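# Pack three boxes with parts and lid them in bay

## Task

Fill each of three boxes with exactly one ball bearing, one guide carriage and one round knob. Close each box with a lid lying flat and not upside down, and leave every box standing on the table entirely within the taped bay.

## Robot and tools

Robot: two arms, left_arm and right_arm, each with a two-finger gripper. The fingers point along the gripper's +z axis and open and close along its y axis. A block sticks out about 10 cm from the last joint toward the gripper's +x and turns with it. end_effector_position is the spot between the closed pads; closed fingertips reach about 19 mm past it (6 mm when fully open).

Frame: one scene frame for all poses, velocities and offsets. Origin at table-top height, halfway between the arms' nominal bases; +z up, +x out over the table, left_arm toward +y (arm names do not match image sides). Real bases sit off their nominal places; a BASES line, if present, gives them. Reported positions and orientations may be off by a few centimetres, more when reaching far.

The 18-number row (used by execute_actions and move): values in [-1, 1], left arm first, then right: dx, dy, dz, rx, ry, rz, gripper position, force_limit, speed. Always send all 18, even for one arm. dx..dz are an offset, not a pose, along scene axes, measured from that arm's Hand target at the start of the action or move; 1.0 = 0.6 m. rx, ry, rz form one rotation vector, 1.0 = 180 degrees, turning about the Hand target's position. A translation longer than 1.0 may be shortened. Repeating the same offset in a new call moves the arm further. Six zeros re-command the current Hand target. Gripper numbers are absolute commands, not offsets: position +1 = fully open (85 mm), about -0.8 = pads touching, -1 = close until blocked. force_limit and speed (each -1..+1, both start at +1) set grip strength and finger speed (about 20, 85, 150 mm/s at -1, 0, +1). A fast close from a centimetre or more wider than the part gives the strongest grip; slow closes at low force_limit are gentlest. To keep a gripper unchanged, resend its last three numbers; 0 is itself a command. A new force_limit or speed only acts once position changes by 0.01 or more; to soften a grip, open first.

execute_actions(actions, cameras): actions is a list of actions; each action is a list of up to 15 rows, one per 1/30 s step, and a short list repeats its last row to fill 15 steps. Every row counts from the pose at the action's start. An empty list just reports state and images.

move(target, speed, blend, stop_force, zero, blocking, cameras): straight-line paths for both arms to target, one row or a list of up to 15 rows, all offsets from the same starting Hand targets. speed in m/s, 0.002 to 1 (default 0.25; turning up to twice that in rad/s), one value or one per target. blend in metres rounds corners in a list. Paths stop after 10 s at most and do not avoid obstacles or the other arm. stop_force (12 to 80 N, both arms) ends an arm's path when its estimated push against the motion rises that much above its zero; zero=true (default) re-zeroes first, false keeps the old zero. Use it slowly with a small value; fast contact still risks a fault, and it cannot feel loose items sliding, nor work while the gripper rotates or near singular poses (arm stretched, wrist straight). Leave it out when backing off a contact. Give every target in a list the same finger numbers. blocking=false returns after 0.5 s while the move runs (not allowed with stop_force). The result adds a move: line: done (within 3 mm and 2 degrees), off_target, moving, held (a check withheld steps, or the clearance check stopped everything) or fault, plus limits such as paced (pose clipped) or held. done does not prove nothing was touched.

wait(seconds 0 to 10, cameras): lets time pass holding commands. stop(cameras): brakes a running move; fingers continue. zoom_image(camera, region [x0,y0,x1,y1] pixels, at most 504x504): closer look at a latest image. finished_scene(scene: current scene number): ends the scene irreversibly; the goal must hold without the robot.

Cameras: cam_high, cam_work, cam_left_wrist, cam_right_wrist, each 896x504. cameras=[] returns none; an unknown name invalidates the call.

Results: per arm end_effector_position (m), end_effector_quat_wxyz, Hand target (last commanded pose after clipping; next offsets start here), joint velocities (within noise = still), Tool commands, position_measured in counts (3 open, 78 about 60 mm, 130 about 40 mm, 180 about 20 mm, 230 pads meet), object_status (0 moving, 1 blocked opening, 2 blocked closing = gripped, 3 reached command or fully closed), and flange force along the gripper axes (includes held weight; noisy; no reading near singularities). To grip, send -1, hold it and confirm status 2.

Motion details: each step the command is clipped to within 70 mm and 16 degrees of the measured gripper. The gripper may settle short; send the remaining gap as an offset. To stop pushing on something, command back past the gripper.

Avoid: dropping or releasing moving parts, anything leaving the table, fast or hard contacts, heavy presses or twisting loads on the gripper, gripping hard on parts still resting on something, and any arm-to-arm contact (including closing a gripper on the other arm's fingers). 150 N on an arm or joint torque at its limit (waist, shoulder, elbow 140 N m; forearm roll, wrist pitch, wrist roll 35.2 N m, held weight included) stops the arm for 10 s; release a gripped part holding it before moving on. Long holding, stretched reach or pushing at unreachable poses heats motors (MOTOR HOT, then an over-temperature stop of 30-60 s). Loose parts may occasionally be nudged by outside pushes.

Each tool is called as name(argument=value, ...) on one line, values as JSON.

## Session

execute_actions(actions=[])

zoom_image(camera="cam_high", region=[260, 0, 500, 240])

zoom_image(camera="cam_high", region=[260, 200, 500, 480])

Scene clock: 0.00 s.
left_arm: end_effector_position=(+0.3274, +0.1186, +0.2447) position_measured=3 object_status=3 end_effector_quat_wxyz=(-0.146, -0.285, +0.831, -0.455) | right_arm: end_effector_position=(+0.6226, -0.1151, +0.3646) position_measured=3 object_status=3 end_effector_quat_wxyz=(-0.013, +0.806, -0.408, +0.428)
Joint positions: left_arm=[0.008 -0.2 -0.915 1.15 -1.163 0.033] | right_arm=[1.081 0.353 0.055 0.919 -1.335 0.879]
Joint velocities: within noise
Flange force (N): no reading
Hand target: left_arm +0.3274, +0.1186, +0.2447; -0.146, -0.285, +0.831, -0.455 | right_arm +0.6226, -0.1151, +0.3646; -0.013, +0.806, -0.408, +0.428
Tool commands: left_gripper/position=+1.0 left_gripper/force_limit=+1.0 left_gripper/speed=+1.0 right_gripper/position=+1.0 right_gripper/force_limit=+1.0 right_gripper/speed=+1.0

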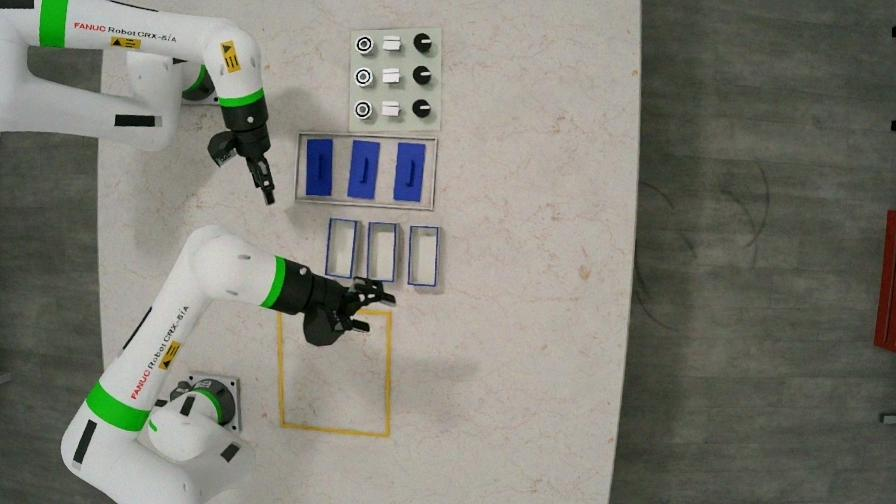

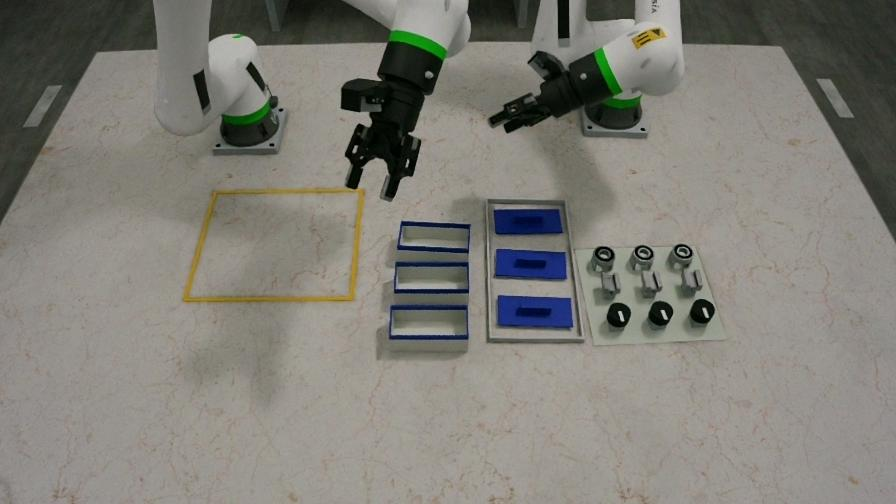

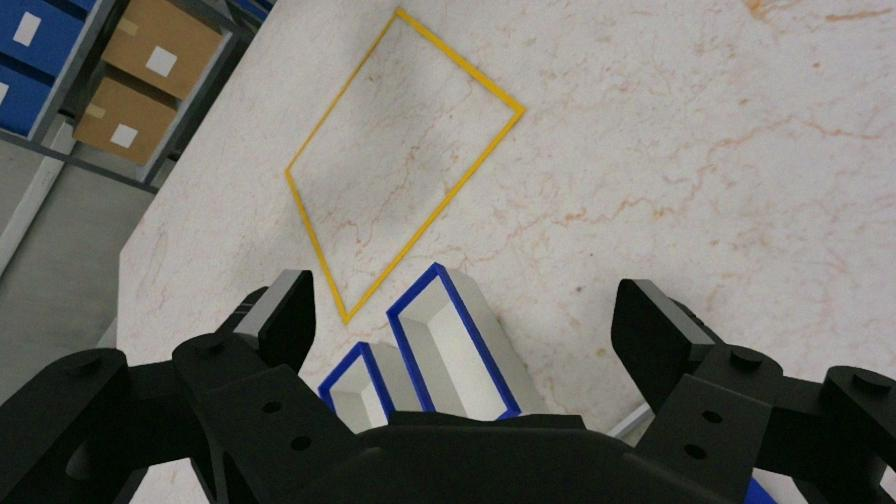

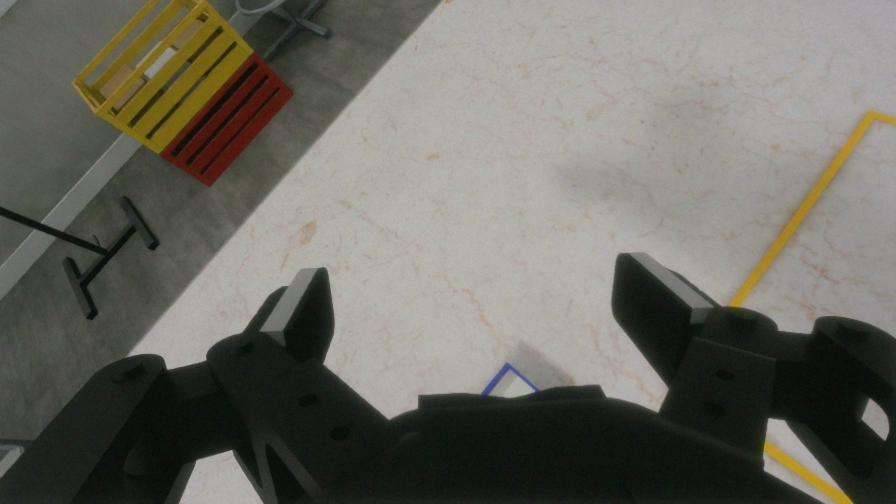

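Scaled by 2.100 from the camera's 896x504 image, which has a finer 1280x720 frame.

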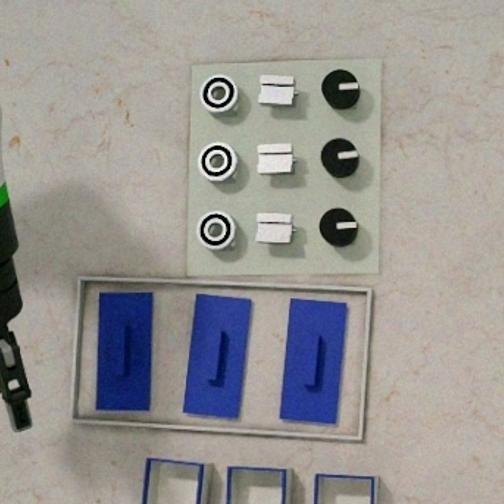

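Scaled by 1.800 from the camera's 896x504 image, which has a finer 1280x720 frame.

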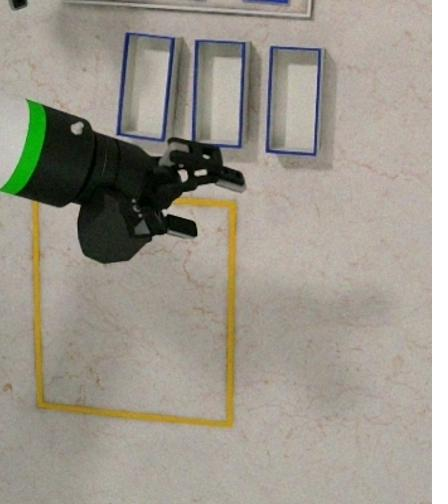

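move(target=[[0.0,0.2,0.1,0.1243,0.3874,0.7075,0.4,-0.4,-1,-0.1,-0.3,0,0.1,0.1,-0.1,1,-1,-1],[0.2877,0.357,-0.141,0.1243,0.3874,0.7075,0.4,-0.4,-1,-0.374,-0.593,-0.158,0.1965,0.2085,-0.1888,1,-1,-1]], speed=0.5, blend=[0.05,0])

zoom_image(camera="cam_high", region=[300, 190, 460, 310])

Scene clock: 4.97 s.
left_arm: end_effector_position=(+0.5000, +0.3328, +0.1602) position_measured=78 object_status=3 end_effector_quat_wxyz=(+0.000, +1.000, +0.000, +0.000) | right_arm: end_effector_position=(+0.3982, -0.4709, +0.2698) position_measured=3 object_status=3 end_effector_quat_wxyz=(+0.000, +0.707, -0.707, +0.000)
Joint positions: left_arm=[0.082 0.207 -0.11 0 -1.255 3.112] | right_arm=[0.44 -0.27 -0.312 0 -1.53 1.144]
Joint velocities: within noise
Flange force (N): left_arm=[-0.4 1.9 3.5] | right_arm=[-2.3 -1.9 1.9]
Hand target: left_arm +0.5000, +0.3328, +0.1601; +0.000, +1.000, +0.000, +0.000 | right_arm +0.3982, -0.4709, +0.2698; +0.000, +0.707, -0.707, +0.000
Off the commanded pose: left_arm 0.000 m, 0 deg | right_arm 0.000 m, 0 deg.
move: done; limits=paced

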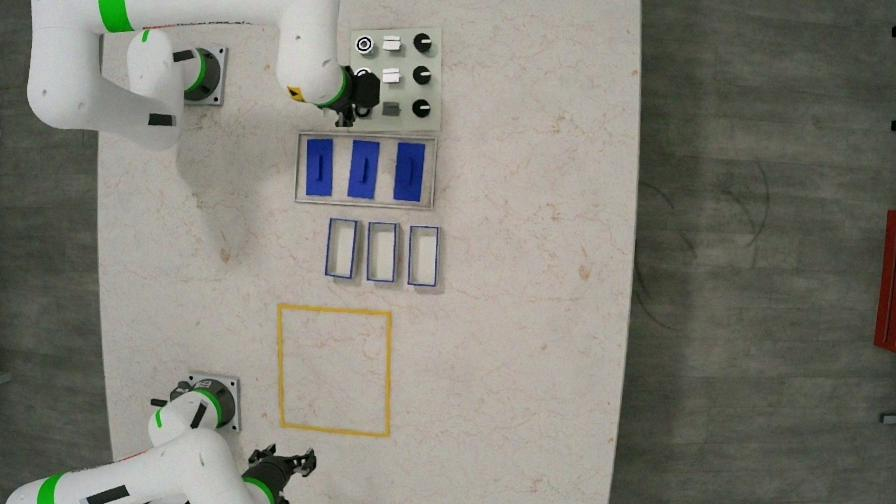

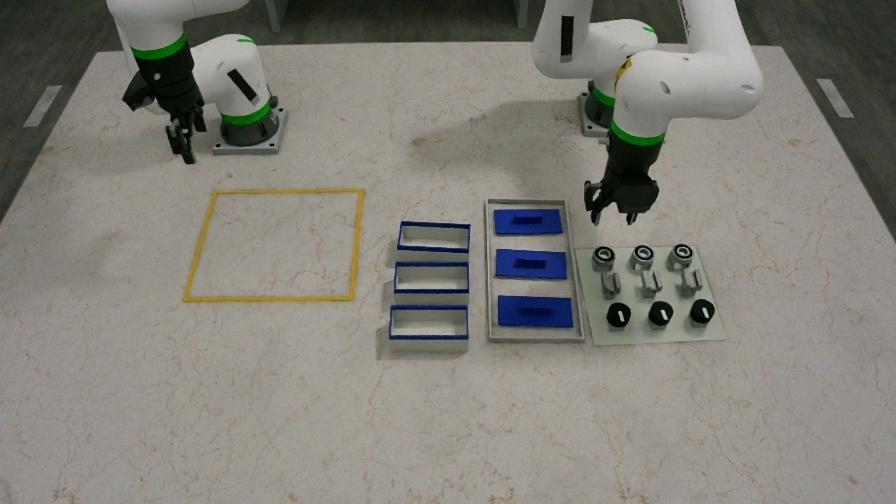

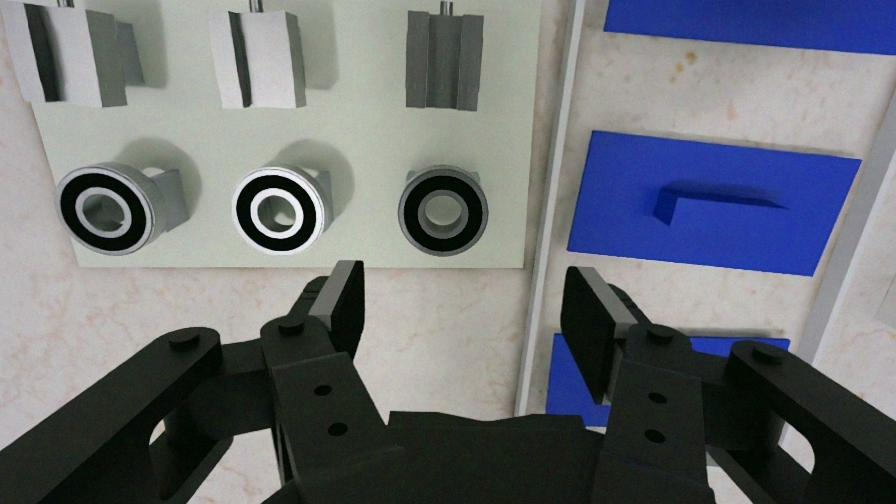

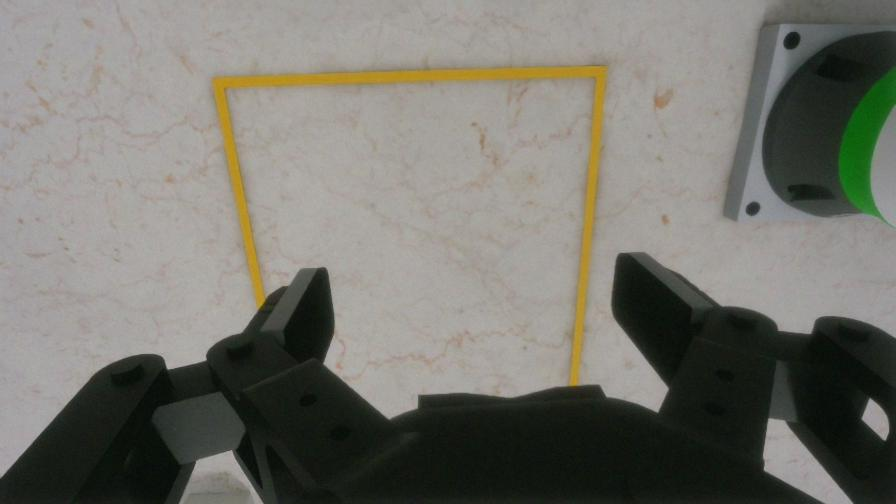

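Scaled by 3.150 from the camera's 896x504 image, which has a finer 1280x720 frame.

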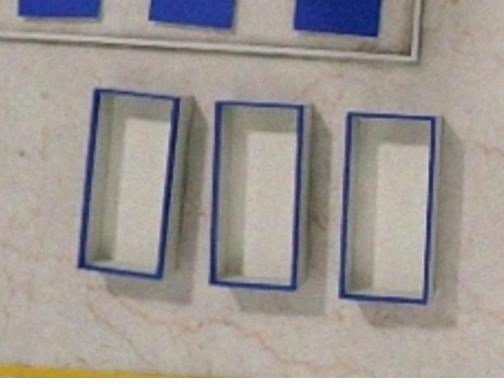

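move(target=[[-0.1,0.05,0.4,0,0,0,0.4,-0.4,-1,0,0,0,0,0,0,1,-1,-1],[-0.1,0.05,0.4,0,-0.3,0,0.4,-0.4,-1,0,0,0,0,0,0,1,-1,-1]], speed=0.6, blend=[0.05,0], cameras=[])

Scene clock: 8.00 s.
left_arm: end_effector_position=(+0.4400, +0.3628, +0.4001) position_measured=78 object_status=3 end_effector_quat_wxyz=(+0.000, +0.891, +0.000, +0.454) | right_arm: end_effector_position=(+0.3982, -0.4709, +0.2698) position_measured=3 object_status=3 end_effector_quat_wxyz=(+0.000, +0.707, -0.707, +0.000)
Joint positions: left_arm=[0.283 -0.709 -0.635 0.279 -0.735 2.795] | right_arm=[0.44 -0.27 -0.312 0 -1.53 1.144]
Joint velocities: within noise
Flange force (N): left_arm=no reading | right_arm=[-2.6 1.2 3.3]
Hand target: left_arm +0.4400, +0.3628, +0.4001; +0.000, +0.891, +0.000, +0.454 | right_arm +0.3982, -0.4709, +0.2698; +0.000, +0.707, -0.707, +0.000
Off the commanded pose: left_arm 0.000 m, 0 deg | right_arm 0.000 m, 0 deg.
move: done; limits=paced
No camera images: "cameras" was empty.

move(target=[[0,-0.1213,0.0,0,0,0,0.4,-0.4,-1,0,0,0,0,0,0,1,-1,-1],[0,-0.1213,0,0,-0.15,0,0.4,-0.4,-1,0,0,0,0,0,0,1,-1,-1]], speed=0.6, cameras=[])

Scene clock: 9.87 s.
left_arm: end_effector_position=(+0.4400, +0.2910, +0.4003) position_measured=78 object_status=3 end_effector_quat_wxyz=(+0.022, +0.764, -0.019, +0.645) | right_arm: end_effector_position=(+0.3982, -0.4709, +0.2698) position_measured=3 object_status=3 end_effector_quat_wxyz=(+0.000, +0.707, -0.707, +0.000)
Joint positions: left_arm=[-0.058 -0.772 -0.786 -0.315 -0.162 3.472] | right_arm=[0.44 -0.27 -0.312 0 -1.53 1.144]
Joint velocities: within noise
Flange force (N): left_arm=no reading | right_arm=[-2.3 -0.3 2.8]
Hand target: left_arm +0.4400, +0.2900, +0.4001; +0.000, +0.760, +0.000, +0.649 | right_arm +0.3982, -0.4709, +0.2698; +0.000, +0.707, -0.707, +0.000
Off the commanded pose: left_arm 0.001 m, 3 deg | right_arm 0.000 m, 0 deg.
move: off_target (left_arm)
No camera images: "cameras" was empty.

move(target=[[0,0,0,0,-0.05,0.08,0.4,-0.4,-1,0,0,0,0,0,0,1,-1,-1]], speed=0.4, cameras=[])

Scene clock: 13.20 s.
left_arm: end_effector_position=(+0.4400, +0.2900, +0.4001) position_measured=78 object_status=3 end_effector_quat_wxyz=(-0.081, +0.701, +0.096, +0.702) | right_arm: end_effector_position=(+0.3982, -0.4709, +0.2698) position_measured=3 object_status=3 end_effector_quat_wxyz=(+0.000, +0.707, -0.707, +0.000)
Joint positions: left_arm=[-0.875 -0.34 -1.064 1.304 1.278 2.354] | right_arm=[0.44 -0.27 -0.312 0 -1.53 1.144]
Joint velocities: within noise
Flange force (N): left_arm=[-2.9 2.7 -6.8] | right_arm=[-2.7 1.1 2.6]
Hand target: left_arm +0.4400, +0.2900, +0.4001; -0.081, +0.701, +0.096, +0.702 | right_arm +0.3982, -0.4709, +0.2698; +0.000, +0.707, -0.707, +0.000
Off the commanded pose: left_arm 0.000 m, 0 deg | right_arm 0.000 m, 0 deg.
move: done; limits=paced
No camera images: "cameras" was empty.

move(target=[[0,0,0,-0.0574,0.4978,-0.0681,0.4,-0.4,-1,0,0,0,0,0,0,1,-1,-1]], speed=0.5, cameras=[])

Scene clock: 15.70 s.
left_arm: end_effector_position=(+0.4400, +0.2900, +0.4002) position_measured=78 object_status=3 end_effector_quat_wxyz=(+0.000, +1.000, -0.001, -0.001) | right_arm: end_effector_position=(+0.3982, -0.4709, +0.2698) position_measured=3 object_status=3 end_effector_quat_wxyz=(+0.000, +0.707, -0.707, +0.000)
Joint positions: left_arm=[-0.578 0.066 0.298 3.143 1.803 0.629] | right_arm=[0.44 -0.27 -0.312 0 -1.53 1.144]
Joint velocities: within noise
Flange force (N): left_arm=[-2.5 0.7 5.9] | right_arm=[-2.2 -0.6 2.6]
Hand target: left_arm +0.4400, +0.2900, +0.4001; +0.000, +1.000, -0.001, -0.001 | right_arm +0.3982, -0.4709, +0.2698; +0.000, +0.707, -0.707, +0.000
Off the commanded pose: left_arm 0.000 m, 0 deg | right_arm 0.000 m, 0 deg.
move: done
No camera images: "cameras" was empty.

move(target=[[0.1,0.0717,-0.45,0,0,0,0.4,-0.4,-1,0,0,0,0,0,0,1,-1,-1]], speed=0.3, cameras=["cam_left_wrist","cam_high"])

zoom_image(camera="cam_high", region=[300, 190, 460, 310])

Scene clock: 18.60 s.
left_arm: end_effector_position=(+0.4999, +0.3331, +0.1301) position_measured=78 object_status=3 end_effector_quat_wxyz=(+0.000, +1.000, -0.001, -0.001) | right_arm: end_effector_position=(+0.3982, -0.4709, +0.2698) position_measured=3 object_status=3 end_effector_quat_wxyz=(+0.000, +0.707, -0.707, +0.000)
Joint positions: left_arm=[-0.433 0.232 -0.152 3.143 1.187 0.483] | right_arm=[0.44 -0.27 -0.312 0 -1.53 1.144]
Joint velocities: within noise
Flange force (N): left_arm=[-2.5 1.2 3.7] | right_arm=[-3.9 1.2 3.0]
Hand target: left_arm +0.5000, +0.3330, +0.1301; +0.000, +1.000, -0.001, -0.001 | right_arm +0.3982, -0.4709, +0.2698; +0.000, +0.707, -0.707, +0.000
Off the commanded pose: left_arm 0.000 m, 0 deg | right_arm 0.000 m, 0 deg.
move: done
Images, in order (width x height): cam_high 896x504, cam_left_wrist 896x504.

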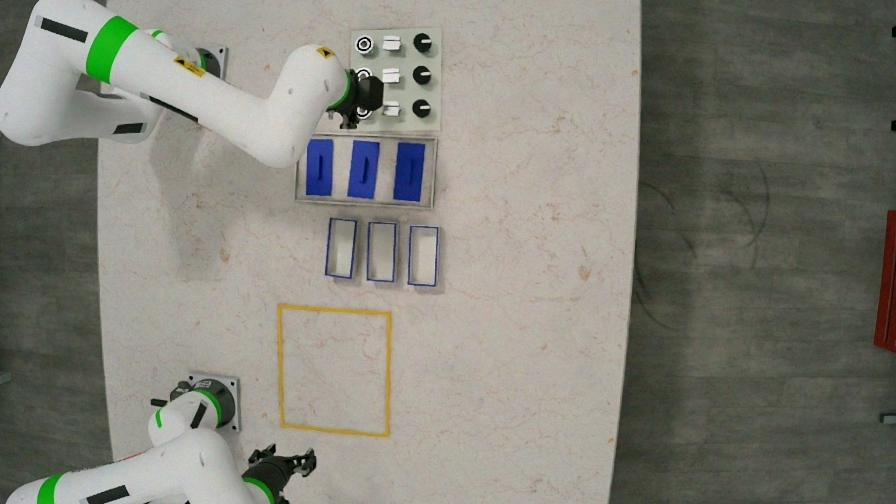

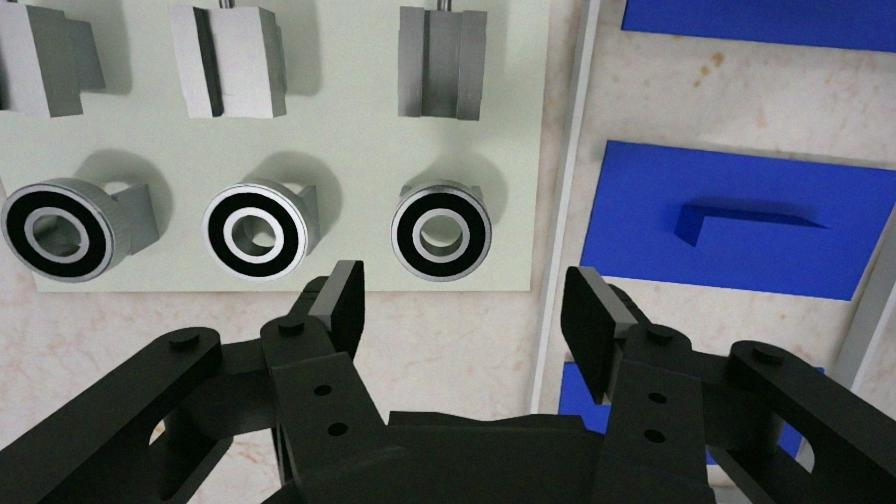

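Scaled by 3.150 from the camera's 896x504 image, which has a finer 1280x720 frame.

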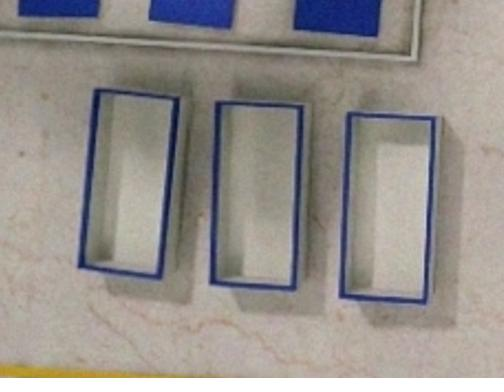

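move(target=[[0.001,0.0105,-0.06,0,0,0,0.4,-0.4,-1,0,0,0,0,0,0,1,-1,-1],[0.001,0.0105,-0.138,0,0,0,0.4,-0.4,-1,0,0,0,0,0,0,1,-1,-1]], speed=[0.15,0.1], cameras=["cam_left_wrist"])

move(target=[[0,0,0,0,0,0,-1,-0.4,-1,0,0,0,0,0,0,1,-1,-1],[0,0,0.25,0,0,0,-1,-0.4,-1,0,0,0,0,0,0,1,-1,-1]], speed=0.15, cameras=["cam_left_wrist"])

Scene clock: 20.00 s.
left_arm: end_effector_position=(+0.5006, +0.3393, +0.0474) position_measured=78 object_status=3 end_effector_quat_wxyz=(+0.000, +1.000, -0.001, -0.001) | right_arm: end_effector_position=(+0.3982, -0.4709, +0.2698) position_measured=3 object_status=3 end_effector_quat_wxyz=(+0.000, +0.707, -0.707, +0.000)
Joint positions: left_arm=[-0.421 0.326 -0.248 3.143 0.998 0.471] | right_arm=[0.44 -0.27 -0.312 0 -1.53 1.144]
Joint velocities: within noise
Flange force (N): left_arm=[-2.9 0.7 4.1] | right_arm=[-3.2 0.4 2.4]
Hand target: left_arm +0.5006, +0.3393, +0.0473; +0.000, +1.000, -0.001, -0.001 | right_arm +0.3982, -0.4709, +0.2698; +0.000, +0.707, -0.707, +0.000
Off the commanded pose: left_arm 0.000 m, 0 deg | right_arm 0.000 m, 0 deg.
move: done
Images, in order (width x height): cam_left_wrist 896x504.

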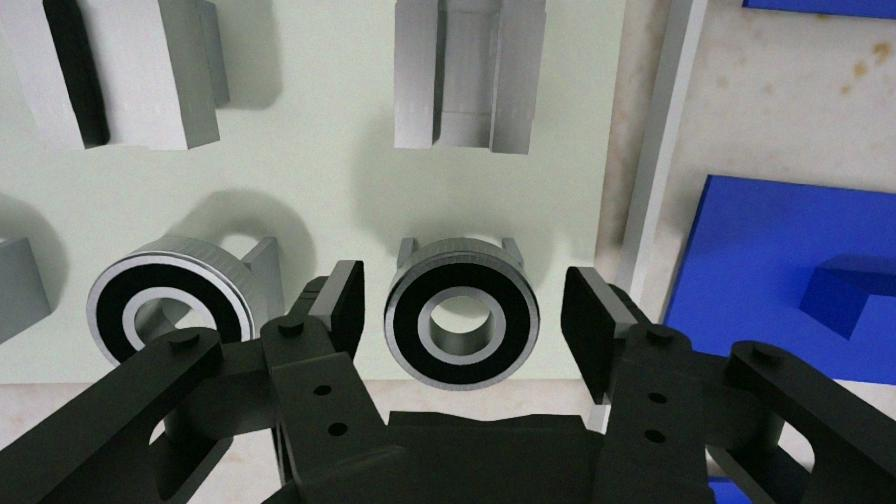

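Scene clock: 22.43 s.
left_arm: end_effector_position=(+0.5006, +0.3394, +0.1973) position_measured=116 object_status=2 end_effector_quat_wxyz=(+0.000, +1.000, -0.001, -0.001) | right_arm: end_effector_position=(+0.3982, -0.4709, +0.2698) position_measured=3 object_status=3 end_effector_quat_wxyz=(+0.000, +0.707, -0.707, +0.000)
Joint positions: left_arm=[-0.421 0.181 -0.051 3.142 1.341 0.471] | right_arm=[0.44 -0.27 -0.312 0 -1.53 1.144]
Joint velocities: within noise
Flange force (N): left_arm=[-2.7 1.0 6.2] | right_arm=[-2.5 0.7 2.7]
Hand target: left_arm +0.5006, +0.3393, +0.1973; +0.000, +1.000, -0.001, -0.001 | right_arm +0.3982, -0.4709, +0.2698; +0.000, +0.707, -0.707, +0.000
Off the commanded pose: left_arm 0.000 m, 0 deg | right_arm 0.000 m, 0 deg.
move: done
Images, in order (width x height): cam_left_wrist 896x504.

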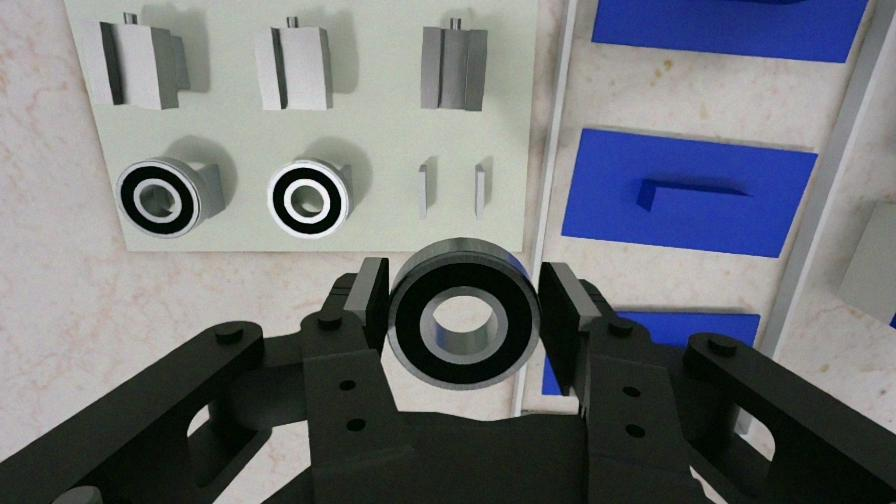

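move(target=[[-0.081,-0.558,0,0,0,-0.025,-1,-0.4,-1,0,0,0,0,0,0,1,-1,-1],[-0.081,-0.558,-0.1172,0,0,-0.025,-1,-0.4,-1,0,0,0,0,0,0,1,-1,-1]], speed=[0.2,0.15], blend=[0.03,0], cameras=["cam_left_wrist","cam_work"])

Scene clock: 25.40 s.
left_arm: end_effector_position=(+0.4519, +0.0045, +0.1270) position_measured=116 object_status=2 end_effector_quat_wxyz=(+0.000, +0.999, -0.040, -0.001) | right_arm: end_effector_position=(+0.3982, -0.4709, +0.2698) position_measured=3 object_status=3 end_effector_quat_wxyz=(+0.000, +0.707, -0.707, +0.000)
Joint positions: left_arm=[-0.935 0.522 0.238 3.143 1.287 0.906] | right_arm=[0.44 -0.27 -0.312 0 -1.53 1.144]
Joint velocities: within noise
Flange force (N): left_arm=[-3.0 -0.6 5.2] | right_arm=[-2.4 0.3 2.7]
Hand target: left_arm +0.4520, +0.0045, +0.1270; +0.000, +0.999, -0.040, -0.001 | right_arm +0.3982, -0.4709, +0.2698; +0.000, +0.707, -0.707, +0.000
Off the commanded pose: left_arm 0.000 m, 0 deg | right_arm 0.000 m, 0 deg.
move: done
Images, in order (width x height): cam_work 896x504, cam_left_wrist 896x504.

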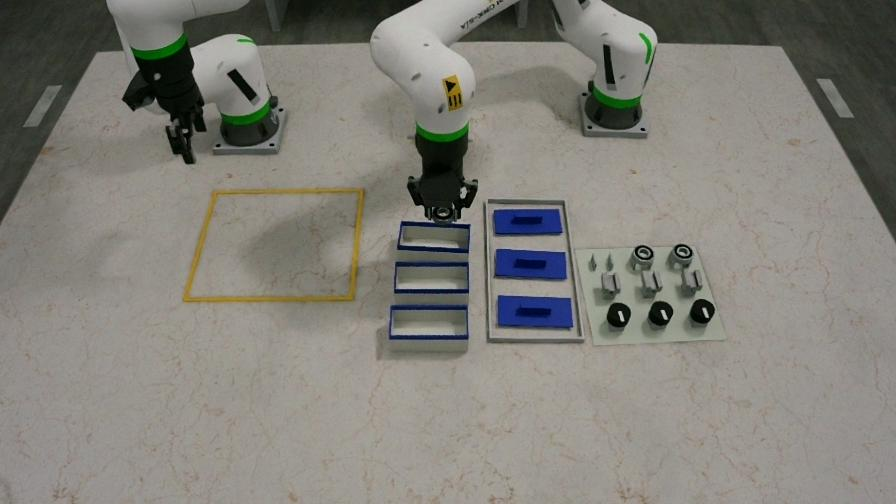

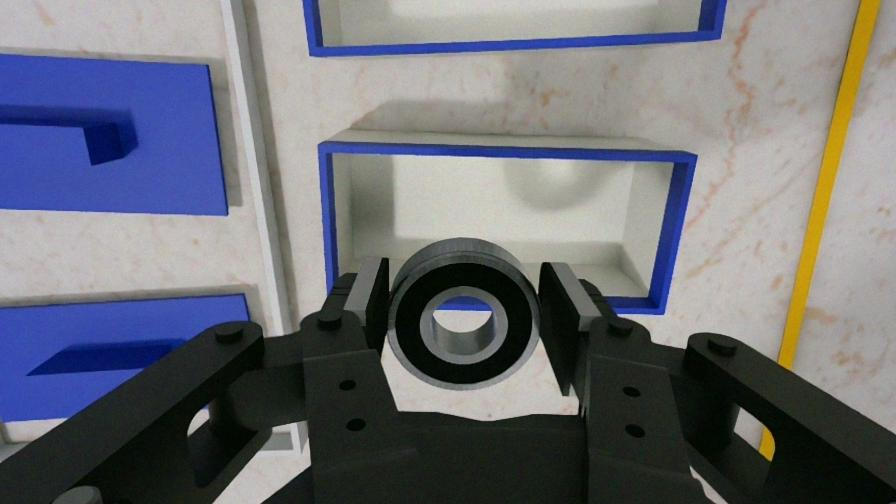

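move(target=[[0.0162,0.001,0,0,0,-0.003,-1,-0.4,-1,0,0,0,0,0,0,1,-1,-1],[0.0162,0.001,-0.1367,0,0,-0.003,-1,-0.4,-1,0,0,0,0,0,0,1,-1,-1]], speed=[0.1,0.1], cameras=["cam_left_wrist","cam_work"])

zoom_image(camera="cam_work", region=[380, 180, 490, 270])

Scene clock: 27.63 s.
left_arm: end_effector_position=(+0.4617, +0.0051, +0.0450) position_measured=116 object_status=2 end_effector_quat_wxyz=(+0.000, +0.999, -0.045, -0.001) | right_arm: end_effector_position=(+0.3982, -0.4709, +0.2698) position_measured=3 object_status=3 end_effector_quat_wxyz=(+0.000, +0.707, -0.707, +0.000)
Joint positions: left_arm=[-0.921 0.61 0.17 3.143 1.131 0.883] | right_arm=[0.44 -0.27 -0.312 0 -1.53 1.144]
Joint velocities: within noise
Flange force (N): left_arm=[-4.0 -1.5 4.4] | right_arm=[-3.2 0.6 2.9]
Hand target: left_arm +0.4617, +0.0051, +0.0450; +0.000, +0.999, -0.045, -0.001 | right_arm +0.3982, -0.4709, +0.2698; +0.000, +0.707, -0.707, +0.000
Off the commanded pose: left_arm 0.000 m, 0 deg | right_arm 0.000 m, 0 deg.
move: done
Images, in order (width x height): cam_work 896x504, cam_left_wrist 896x504.

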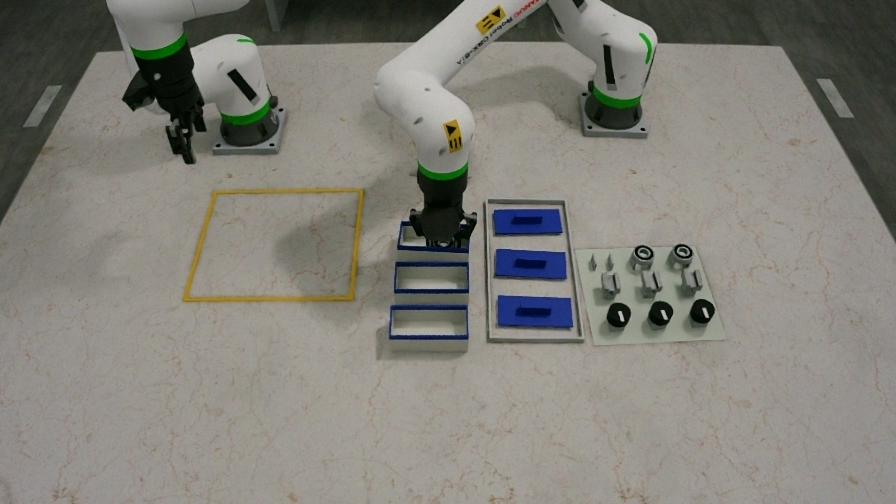

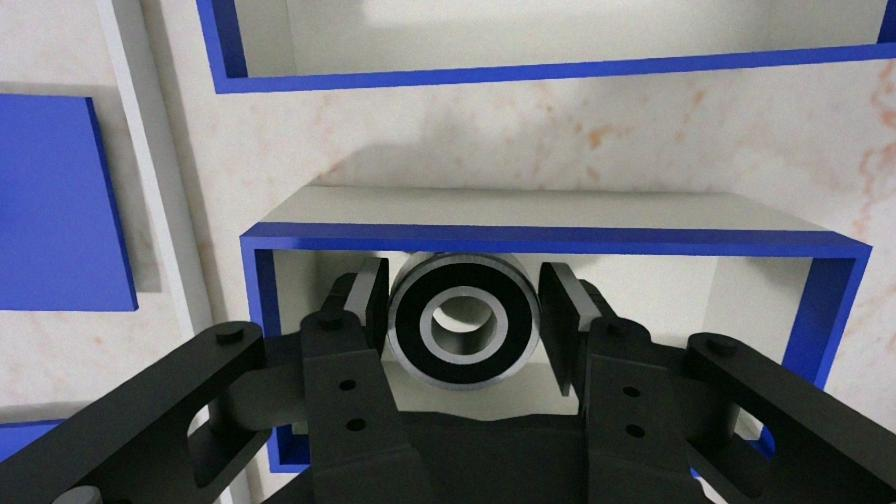

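Scaled by 4.582 from the camera's 896x504 image, which has a finer 1280x720 frame.

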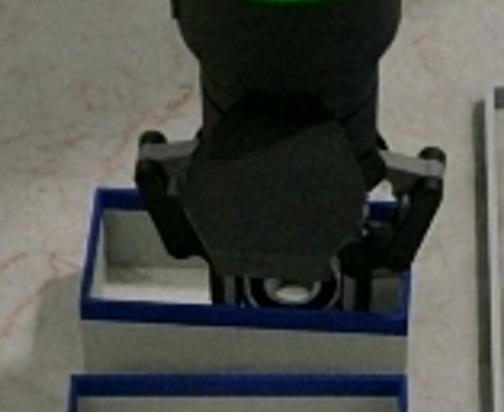

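move(target=[[0,0,-0.05,0,0,0,-1,-0.4,-1,0,0,0,0,0,0,1,-1,-1]], speed=0.015, stop_force=12, cameras=["cam_left_wrist"])

Scene clock: 29.60 s.
left_arm: end_effector_position=(+0.4618, +0.0051, +0.0264) position_measured=116 object_status=2 end_effector_quat_wxyz=(+0.000, +0.999, -0.045, -0.001) | right_arm: end_effector_position=(+0.3982, -0.4709, +0.2698) position_measured=3 object_status=3 end_effector_quat_wxyz=(+0.000, +0.707, -0.707, +0.000)
Joint positions: left_arm=[-0.921 0.631 0.155 3.143 1.095 0.883] | right_arm=[0.44 -0.27 -0.312 0 -1.53 1.144]
Joint velocities: within noise
Flange force (N): left_arm=[-7.5 -1.3 -14.8] | right_arm=[-2.8 0.7 3.0]
Hand target: left_arm +0.4618, +0.0051, +0.0263; +0.000, +0.999, -0.045, -0.001 (not the last commanded pose) | right_arm +0.3982, -0.4709, +0.2698; +0.000, +0.707, -0.707, +0.000
Off the commanded pose: left_arm 0.011 m, 0 deg | right_arm 0.000 m, 0 deg.
move: contact (left_arm)
Images, in order (width x height): cam_left_wrist 896x504.

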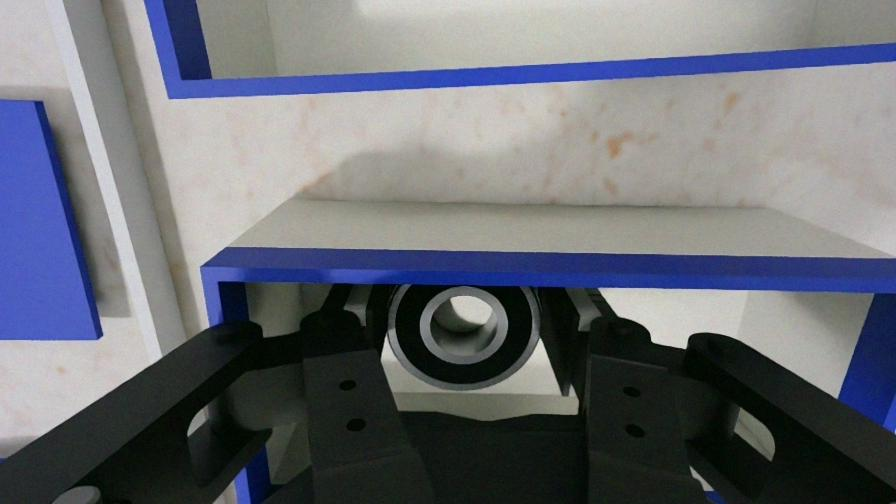

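move(target=[[0,0,0.001,0,0,0,-1,-0.4,-1,0,0,0,0,0,0,1,-1,-1],[0,0,0.001,0,0,0,0.2,-0.4,-1,0,0,0,0,0,0,1,-1,-1],[0,0,0.098,0,0,0,0.2,-0.4,-1,0,0,0,0,0,0,1,-1,-1],[-0.0058,-0.0665,0.098,0,0,0,-0.9,-0.4,1,0,0,0,0,0,0,1,-1,-1],[-0.0058,-0.0665,0.0112,0,0,0,-0.9,-0.4,1,0,0,0,0,0,0,1,-1,-1]], speed=[0.02,0.02,0.1,0.12,0.1], cameras=["cam_left_wrist"])

move(target=[0.0054,0.062,0,0,0,0,-0.9,-0.4,1,0,0,0,0,0,0,1,-1,-1], speed=0.025, stop_force=12, cameras=["cam_left_wrist"])

Scene clock: 33.90 s.
left_arm: end_effector_position=(+0.4583, -0.0348, +0.0331) position_measured=233 object_status=3 end_effector_quat_wxyz=(+0.000, +0.999, -0.045, -0.001) | right_arm: end_effector_position=(+0.3982, -0.4709, +0.2698) position_measured=3 object_status=3 end_effector_quat_wxyz=(+0.000, +0.707, -0.707, +0.000)
Joint positions: left_arm=[-0.96 0.683 0.258 3.143 1.146 0.922] | right_arm=[0.44 -0.27 -0.312 0 -1.53 1.144]
Joint velocities: within noise
Flange force (N): left_arm=[-3.1 -1.3 3.5] | right_arm=[-2.9 0.4 2.7]
Hand target: left_arm +0.4583, -0.0348, +0.0331; +0.000, +0.999, -0.045, -0.001 | right_arm +0.3982, -0.4709, +0.2698; +0.000, +0.707, -0.707, +0.000
Off the commanded pose: left_arm 0.000 m, 0 deg | right_arm 0.000 m, 0 deg.
move: done
Images, in order (width x height): cam_left_wrist 896x504.

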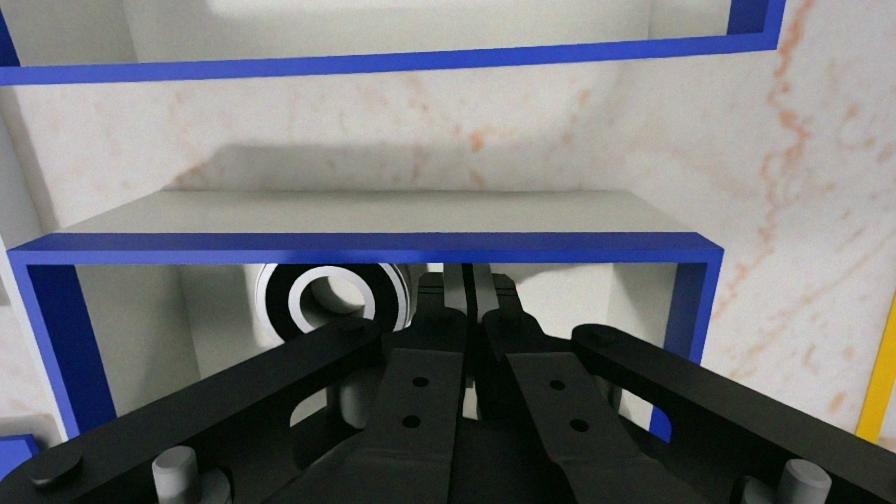

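Scene clock: 36.10 s.
left_arm: end_effector_position=(+0.4615, +0.0024, +0.0331) position_measured=233 object_status=3 end_effector_quat_wxyz=(+0.000, +0.999, -0.045, -0.001) | right_arm: end_effector_position=(+0.3982, -0.4709, +0.2698) position_measured=3 object_status=3 end_effector_quat_wxyz=(+0.000, +0.707, -0.707, +0.000)
Joint positions: left_arm=[-0.924 0.627 0.166 3.143 1.11 0.886] | right_arm=[0.44 -0.27 -0.312 0 -1.53 1.144]
Joint velocities: within noise
Flange force (N): left_arm=[-3.3 -1.3 4.1] | right_arm=[-1.9 -0.6 2.7]
Hand target: left_arm +0.4615, +0.0024, +0.0331; +0.000, +0.999, -0.045, -0.001 | right_arm +0.3982, -0.4709, +0.2698; +0.000, +0.707, -0.707, +0.000
Off the commanded pose: left_arm 0.000 m, 0 deg | right_arm 0.000 m, 0 deg.
move: done
Images, in order (width x height): cam_left_wrist 896x504.

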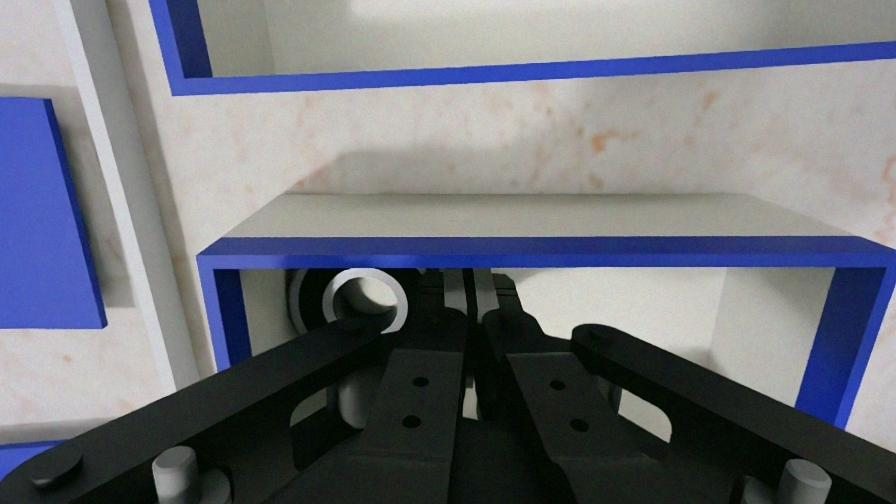

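move(target=[[-0.0007,-0.01,0,0,0,0,-0.9,-0.4,1,0,0,0,0,0,0,1,-1,-1],[-0.018,-0.025,0.13,0,0,0,-0.9,-0.4,1,0,0,0,0,0,0,1,-1,-1]], speed=0.1, cameras=["cam_left_wrist"])

Scene clock: 37.57 s.
left_arm: end_effector_position=(+0.4508, -0.0125, +0.1110) position_measured=233 object_status=3 end_effector_quat_wxyz=(+0.000, +0.999, -0.045, -0.001) | right_arm: end_effector_position=(+0.3982, -0.4709, +0.2698) position_measured=3 object_status=3 end_effector_quat_wxyz=(+0.000, +0.707, -0.707, +0.000)
Joint positions: left_arm=[-0.952 0.562 0.258 3.143 1.268 0.914] | right_arm=[0.44 -0.27 -0.312 0 -1.53 1.144]
Joint velocities: within noise
Flange force (N): left_arm=[-4.1 -1.8 4.5] | right_arm=[-2.3 0.3 2.9]
Hand target: left_arm +0.4507, -0.0126, +0.1111; +0.000, +0.999, -0.045, -0.001 | right_arm +0.3982, -0.4709, +0.2698; +0.000, +0.707, -0.707, +0.000
Off the commanded pose: left_arm 0.000 m, 0 deg | right_arm 0.000 m, 0 deg.
move: done
Images, in order (width x height): cam_left_wrist 896x504.

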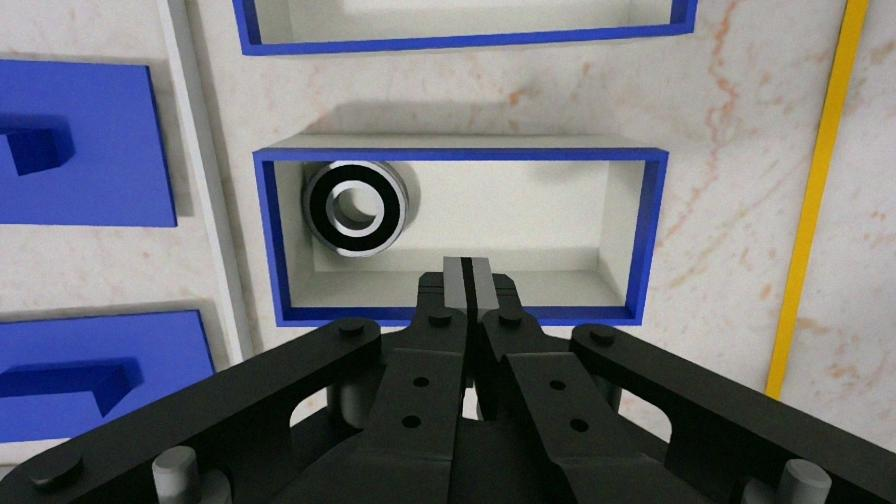

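move(target=[[0.0,0.0,0.14,0,0,0,-0.9,-0.4,1,0,0,0,0,0,0,1,-1,-1],[0.2005,0.586,0.14,0,0,0.0283,-0.9,-0.4,1,0,0,0,0,0,0,1,-1,-1],[0.2005,0.586,0.032,0,0,0.0283,0.3,-0.4,1,0,0,0,0,0,0,1,-1,-1]], speed=[0.25,0.3,0.2], blend=[0.03,0.03,0], cameras=["cam_left_wrist"])

Scene clock: 41.10 s.
left_arm: end_effector_position=(+0.5710, +0.3390, +0.1303) position_measured=91 object_status=0 end_effector_quat_wxyz=(+0.000, +1.000, +0.000, -0.001) | right_arm: end_effector_position=(+0.3982, -0.4709, +0.2698) position_measured=3 object_status=3 end_effector_quat_wxyz=(+0.000, +0.707, -0.707, +0.000)
Joint positions: left_arm=[-0.364 0.393 0.059 3.142 1.238 0.415] | right_arm=[0.44 -0.27 -0.312 0 -1.53 1.144]
Joint velocities: within noise
Flange force (N): left_arm=[-3.6 0.8 3.8] | right_arm=[-2.9 0.5 2.7]
Hand target: left_arm +0.5710, +0.3390, +0.1303; +0.000, +1.000, +0.000, -0.001 | right_arm +0.3982, -0.4709, +0.2698; +0.000, +0.707, -0.707, +0.000
Off the commanded pose: left_arm 0.000 m, 0 deg | right_arm 0.000 m, 0 deg.
move: done
Images, in order (width x height): cam_left_wrist 896x504.

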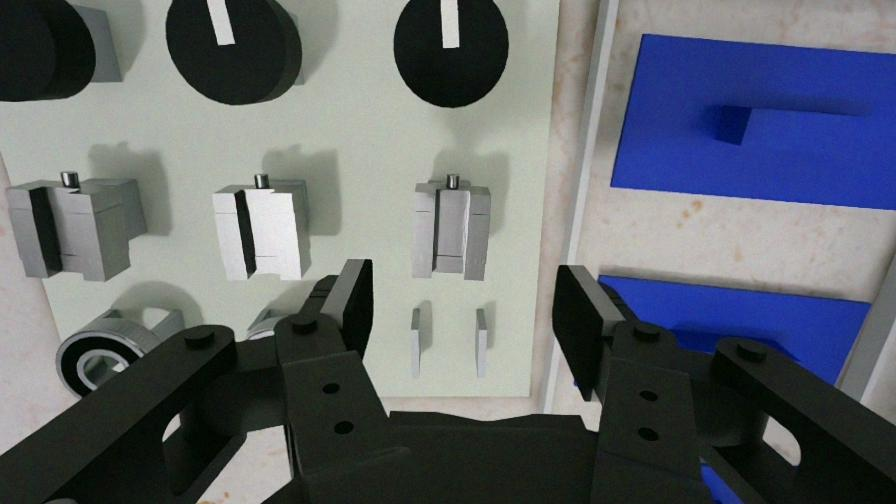

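move(target=[[0.0095,0.0025,-0.06,0,0,-0.004,0.3,-0.4,1,0,0,0,0,0,0,1,-1,-1],[0.0095,0.0025,-0.1235,0,0,-0.004,0.3,-0.4,1,0,0,0,0,0,0,1,-1,-1],[0.0095,0.0025,-0.1235,0,0,-0.004,-1,-0.4,-1,0,0,0,0,0,0,1,-1,-1],[0.0095,0.0025,0.116,0,0,-0.004,-1,-0.4,-1,0,0,0,0,0,0,1,-1,-1]], speed=[0.15,0.1,0.1,0.15], cameras=["cam_left_wrist"])

Scene clock: 45.13 s.
left_arm: end_effector_position=(+0.5767, +0.3406, +0.1999) position_measured=149 object_status=2 end_effector_quat_wxyz=(+0.000, +1.000, -0.006, -0.001) | right_arm: end_effector_position=(+0.3982, -0.4709, +0.2698) position_measured=3 object_status=3 end_effector_quat_wxyz=(+0.000, +0.707, -0.707, +0.000)
Joint positions: left_arm=[-0.358 0.363 0.185 3.142 1.394 0.396] | right_arm=[0.44 -0.27 -0.312 0 -1.53 1.144]
Joint velocities: within noise
Flange force (N): left_arm=[-2.5 1.1 5.4] | right_arm=[-2.4 0.8 3.1]
Hand target: left_arm +0.5767, +0.3405, +0.1999; +0.000, +1.000, -0.007, -0.001 | right_arm +0.3982, -0.4709, +0.2698; +0.000, +0.707, -0.707, +0.000
Off the commanded pose: left_arm 0.000 m, 0 deg | right_arm 0.000 m, 0 deg.
move: done
Images, in order (width x height): cam_left_wrist 896x504.

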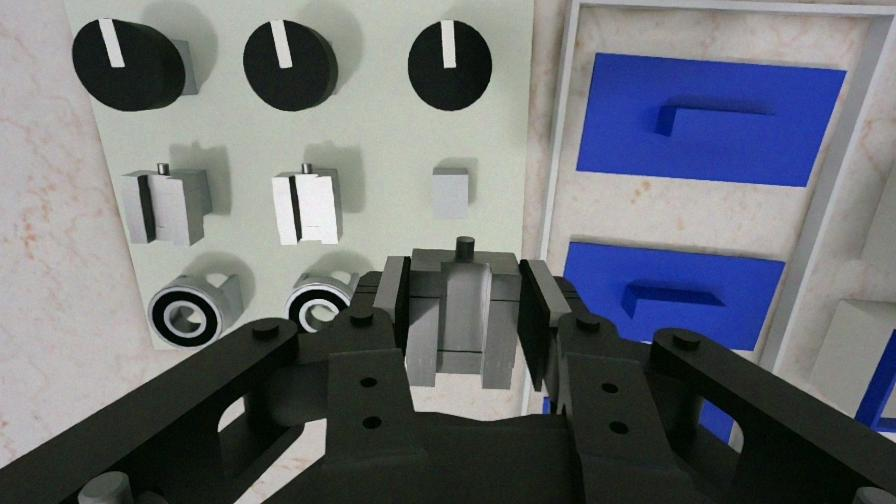

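move(target=[[-0.1922,-0.640,0,0,0,-0.0165,-1,-0.4,-1,0,0,0,0,0,0,1,-1,-1],[-0.1922,-0.640,-0.165,0,0,-0.0165,-1,-0.4,-1,0,0,0,0,0,0,1,-1,-1]], speed=[0.2,0.12], blend=[0.03,0], cameras=["cam_left_wrist"])

Scene clock: 48.63 s.
left_arm: end_effector_position=(+0.4614, -0.0435, +0.1009) position_measured=149 object_status=2 end_effector_quat_wxyz=(+0.000, +0.999, -0.032, -0.001) | right_arm: end_effector_position=(+0.3982, -0.4709, +0.2698) position_measured=3 object_status=3 end_effector_quat_wxyz=(+0.000, +0.707, -0.707, +0.000)
Joint positions: left_arm=[-0.963 0.644 0.362 3.143 1.289 0.95] | right_arm=[0.44 -0.27 -0.312 0 -1.53 1.144]
Joint velocities: within noise
Flange force (N): left_arm=[-4.3 -2.4 5.5] | right_arm=[-2.2 0.0 2.3]
Hand target: left_arm +0.4614, -0.0435, +0.1009; +0.000, +0.999, -0.032, -0.001 | right_arm +0.3982, -0.4709, +0.2698; +0.000, +0.707, -0.707, +0.000
Off the commanded pose: left_arm 0.000 m, 0 deg | right_arm 0.000 m, 0 deg.
move: done
Images, in order (width x height): cam_left_wrist 896x504.

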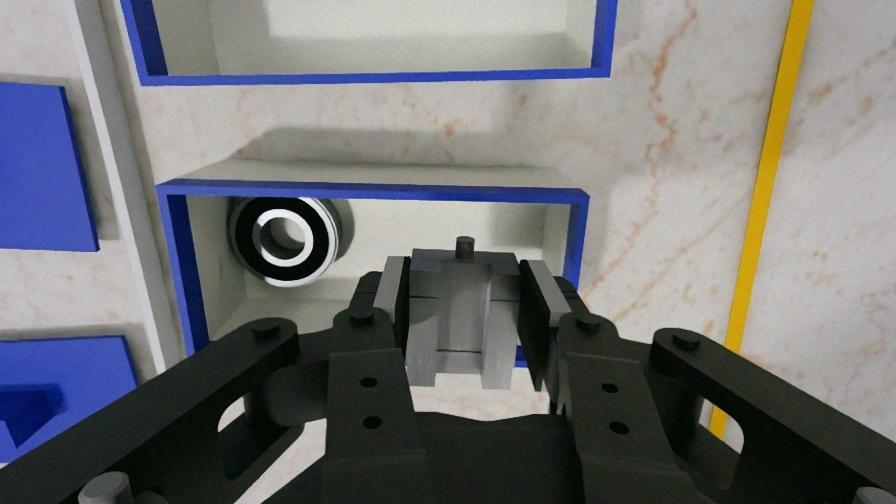

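move(target=[[0,0,-0.085,0,0,0,-1,-0.4,-1,0,0,0,0,0,0,1,-1,-1],[0,0,-0.125,0,0,0,-1,-0.4,-1,0,0,0,0,0,0,1,-1,-1]], speed=[0.08,0.013], stop_force=12, cameras=["cam_left_wrist"])

Scene clock: 51.23 s.
left_arm: end_effector_position=(+0.4615, -0.0435, +0.0340) position_measured=149 object_status=2 end_effector_quat_wxyz=(+0.000, +0.999, -0.032, +0.000) | right_arm: end_effector_position=(+0.3982, -0.4709, +0.2698) position_measured=3 object_status=3 end_effector_quat_wxyz=(+0.000, +0.707, -0.707, +0.000)
Joint positions: left_arm=[-0.963 0.702 0.292 3.143 1.161 0.95] | right_arm=[0.44 -0.27 -0.312 0 -1.53 1.144]
Joint velocities: within noise
Flange force (N): left_arm=[-4.9 -5.7 -15.3] | right_arm=[-3.0 -0.4 2.5]
Hand target: left_arm +0.4614, -0.0435, +0.0340; +0.000, +0.999, -0.032, -0.001 (not the last commanded pose) | right_arm +0.3982, -0.4709, +0.2698; +0.000, +0.707, -0.707, +0.000
Off the commanded pose: left_arm 0.008 m, 0 deg | right_arm 0.000 m, 0 deg.
move: contact (left_arm); path passed 1 of 2 targets
Images, in order (width x height): cam_left_wrist 896x504.

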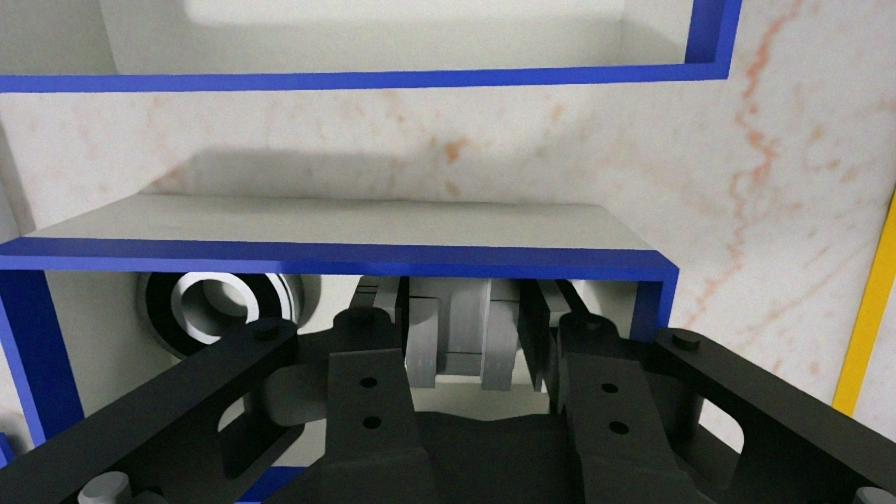

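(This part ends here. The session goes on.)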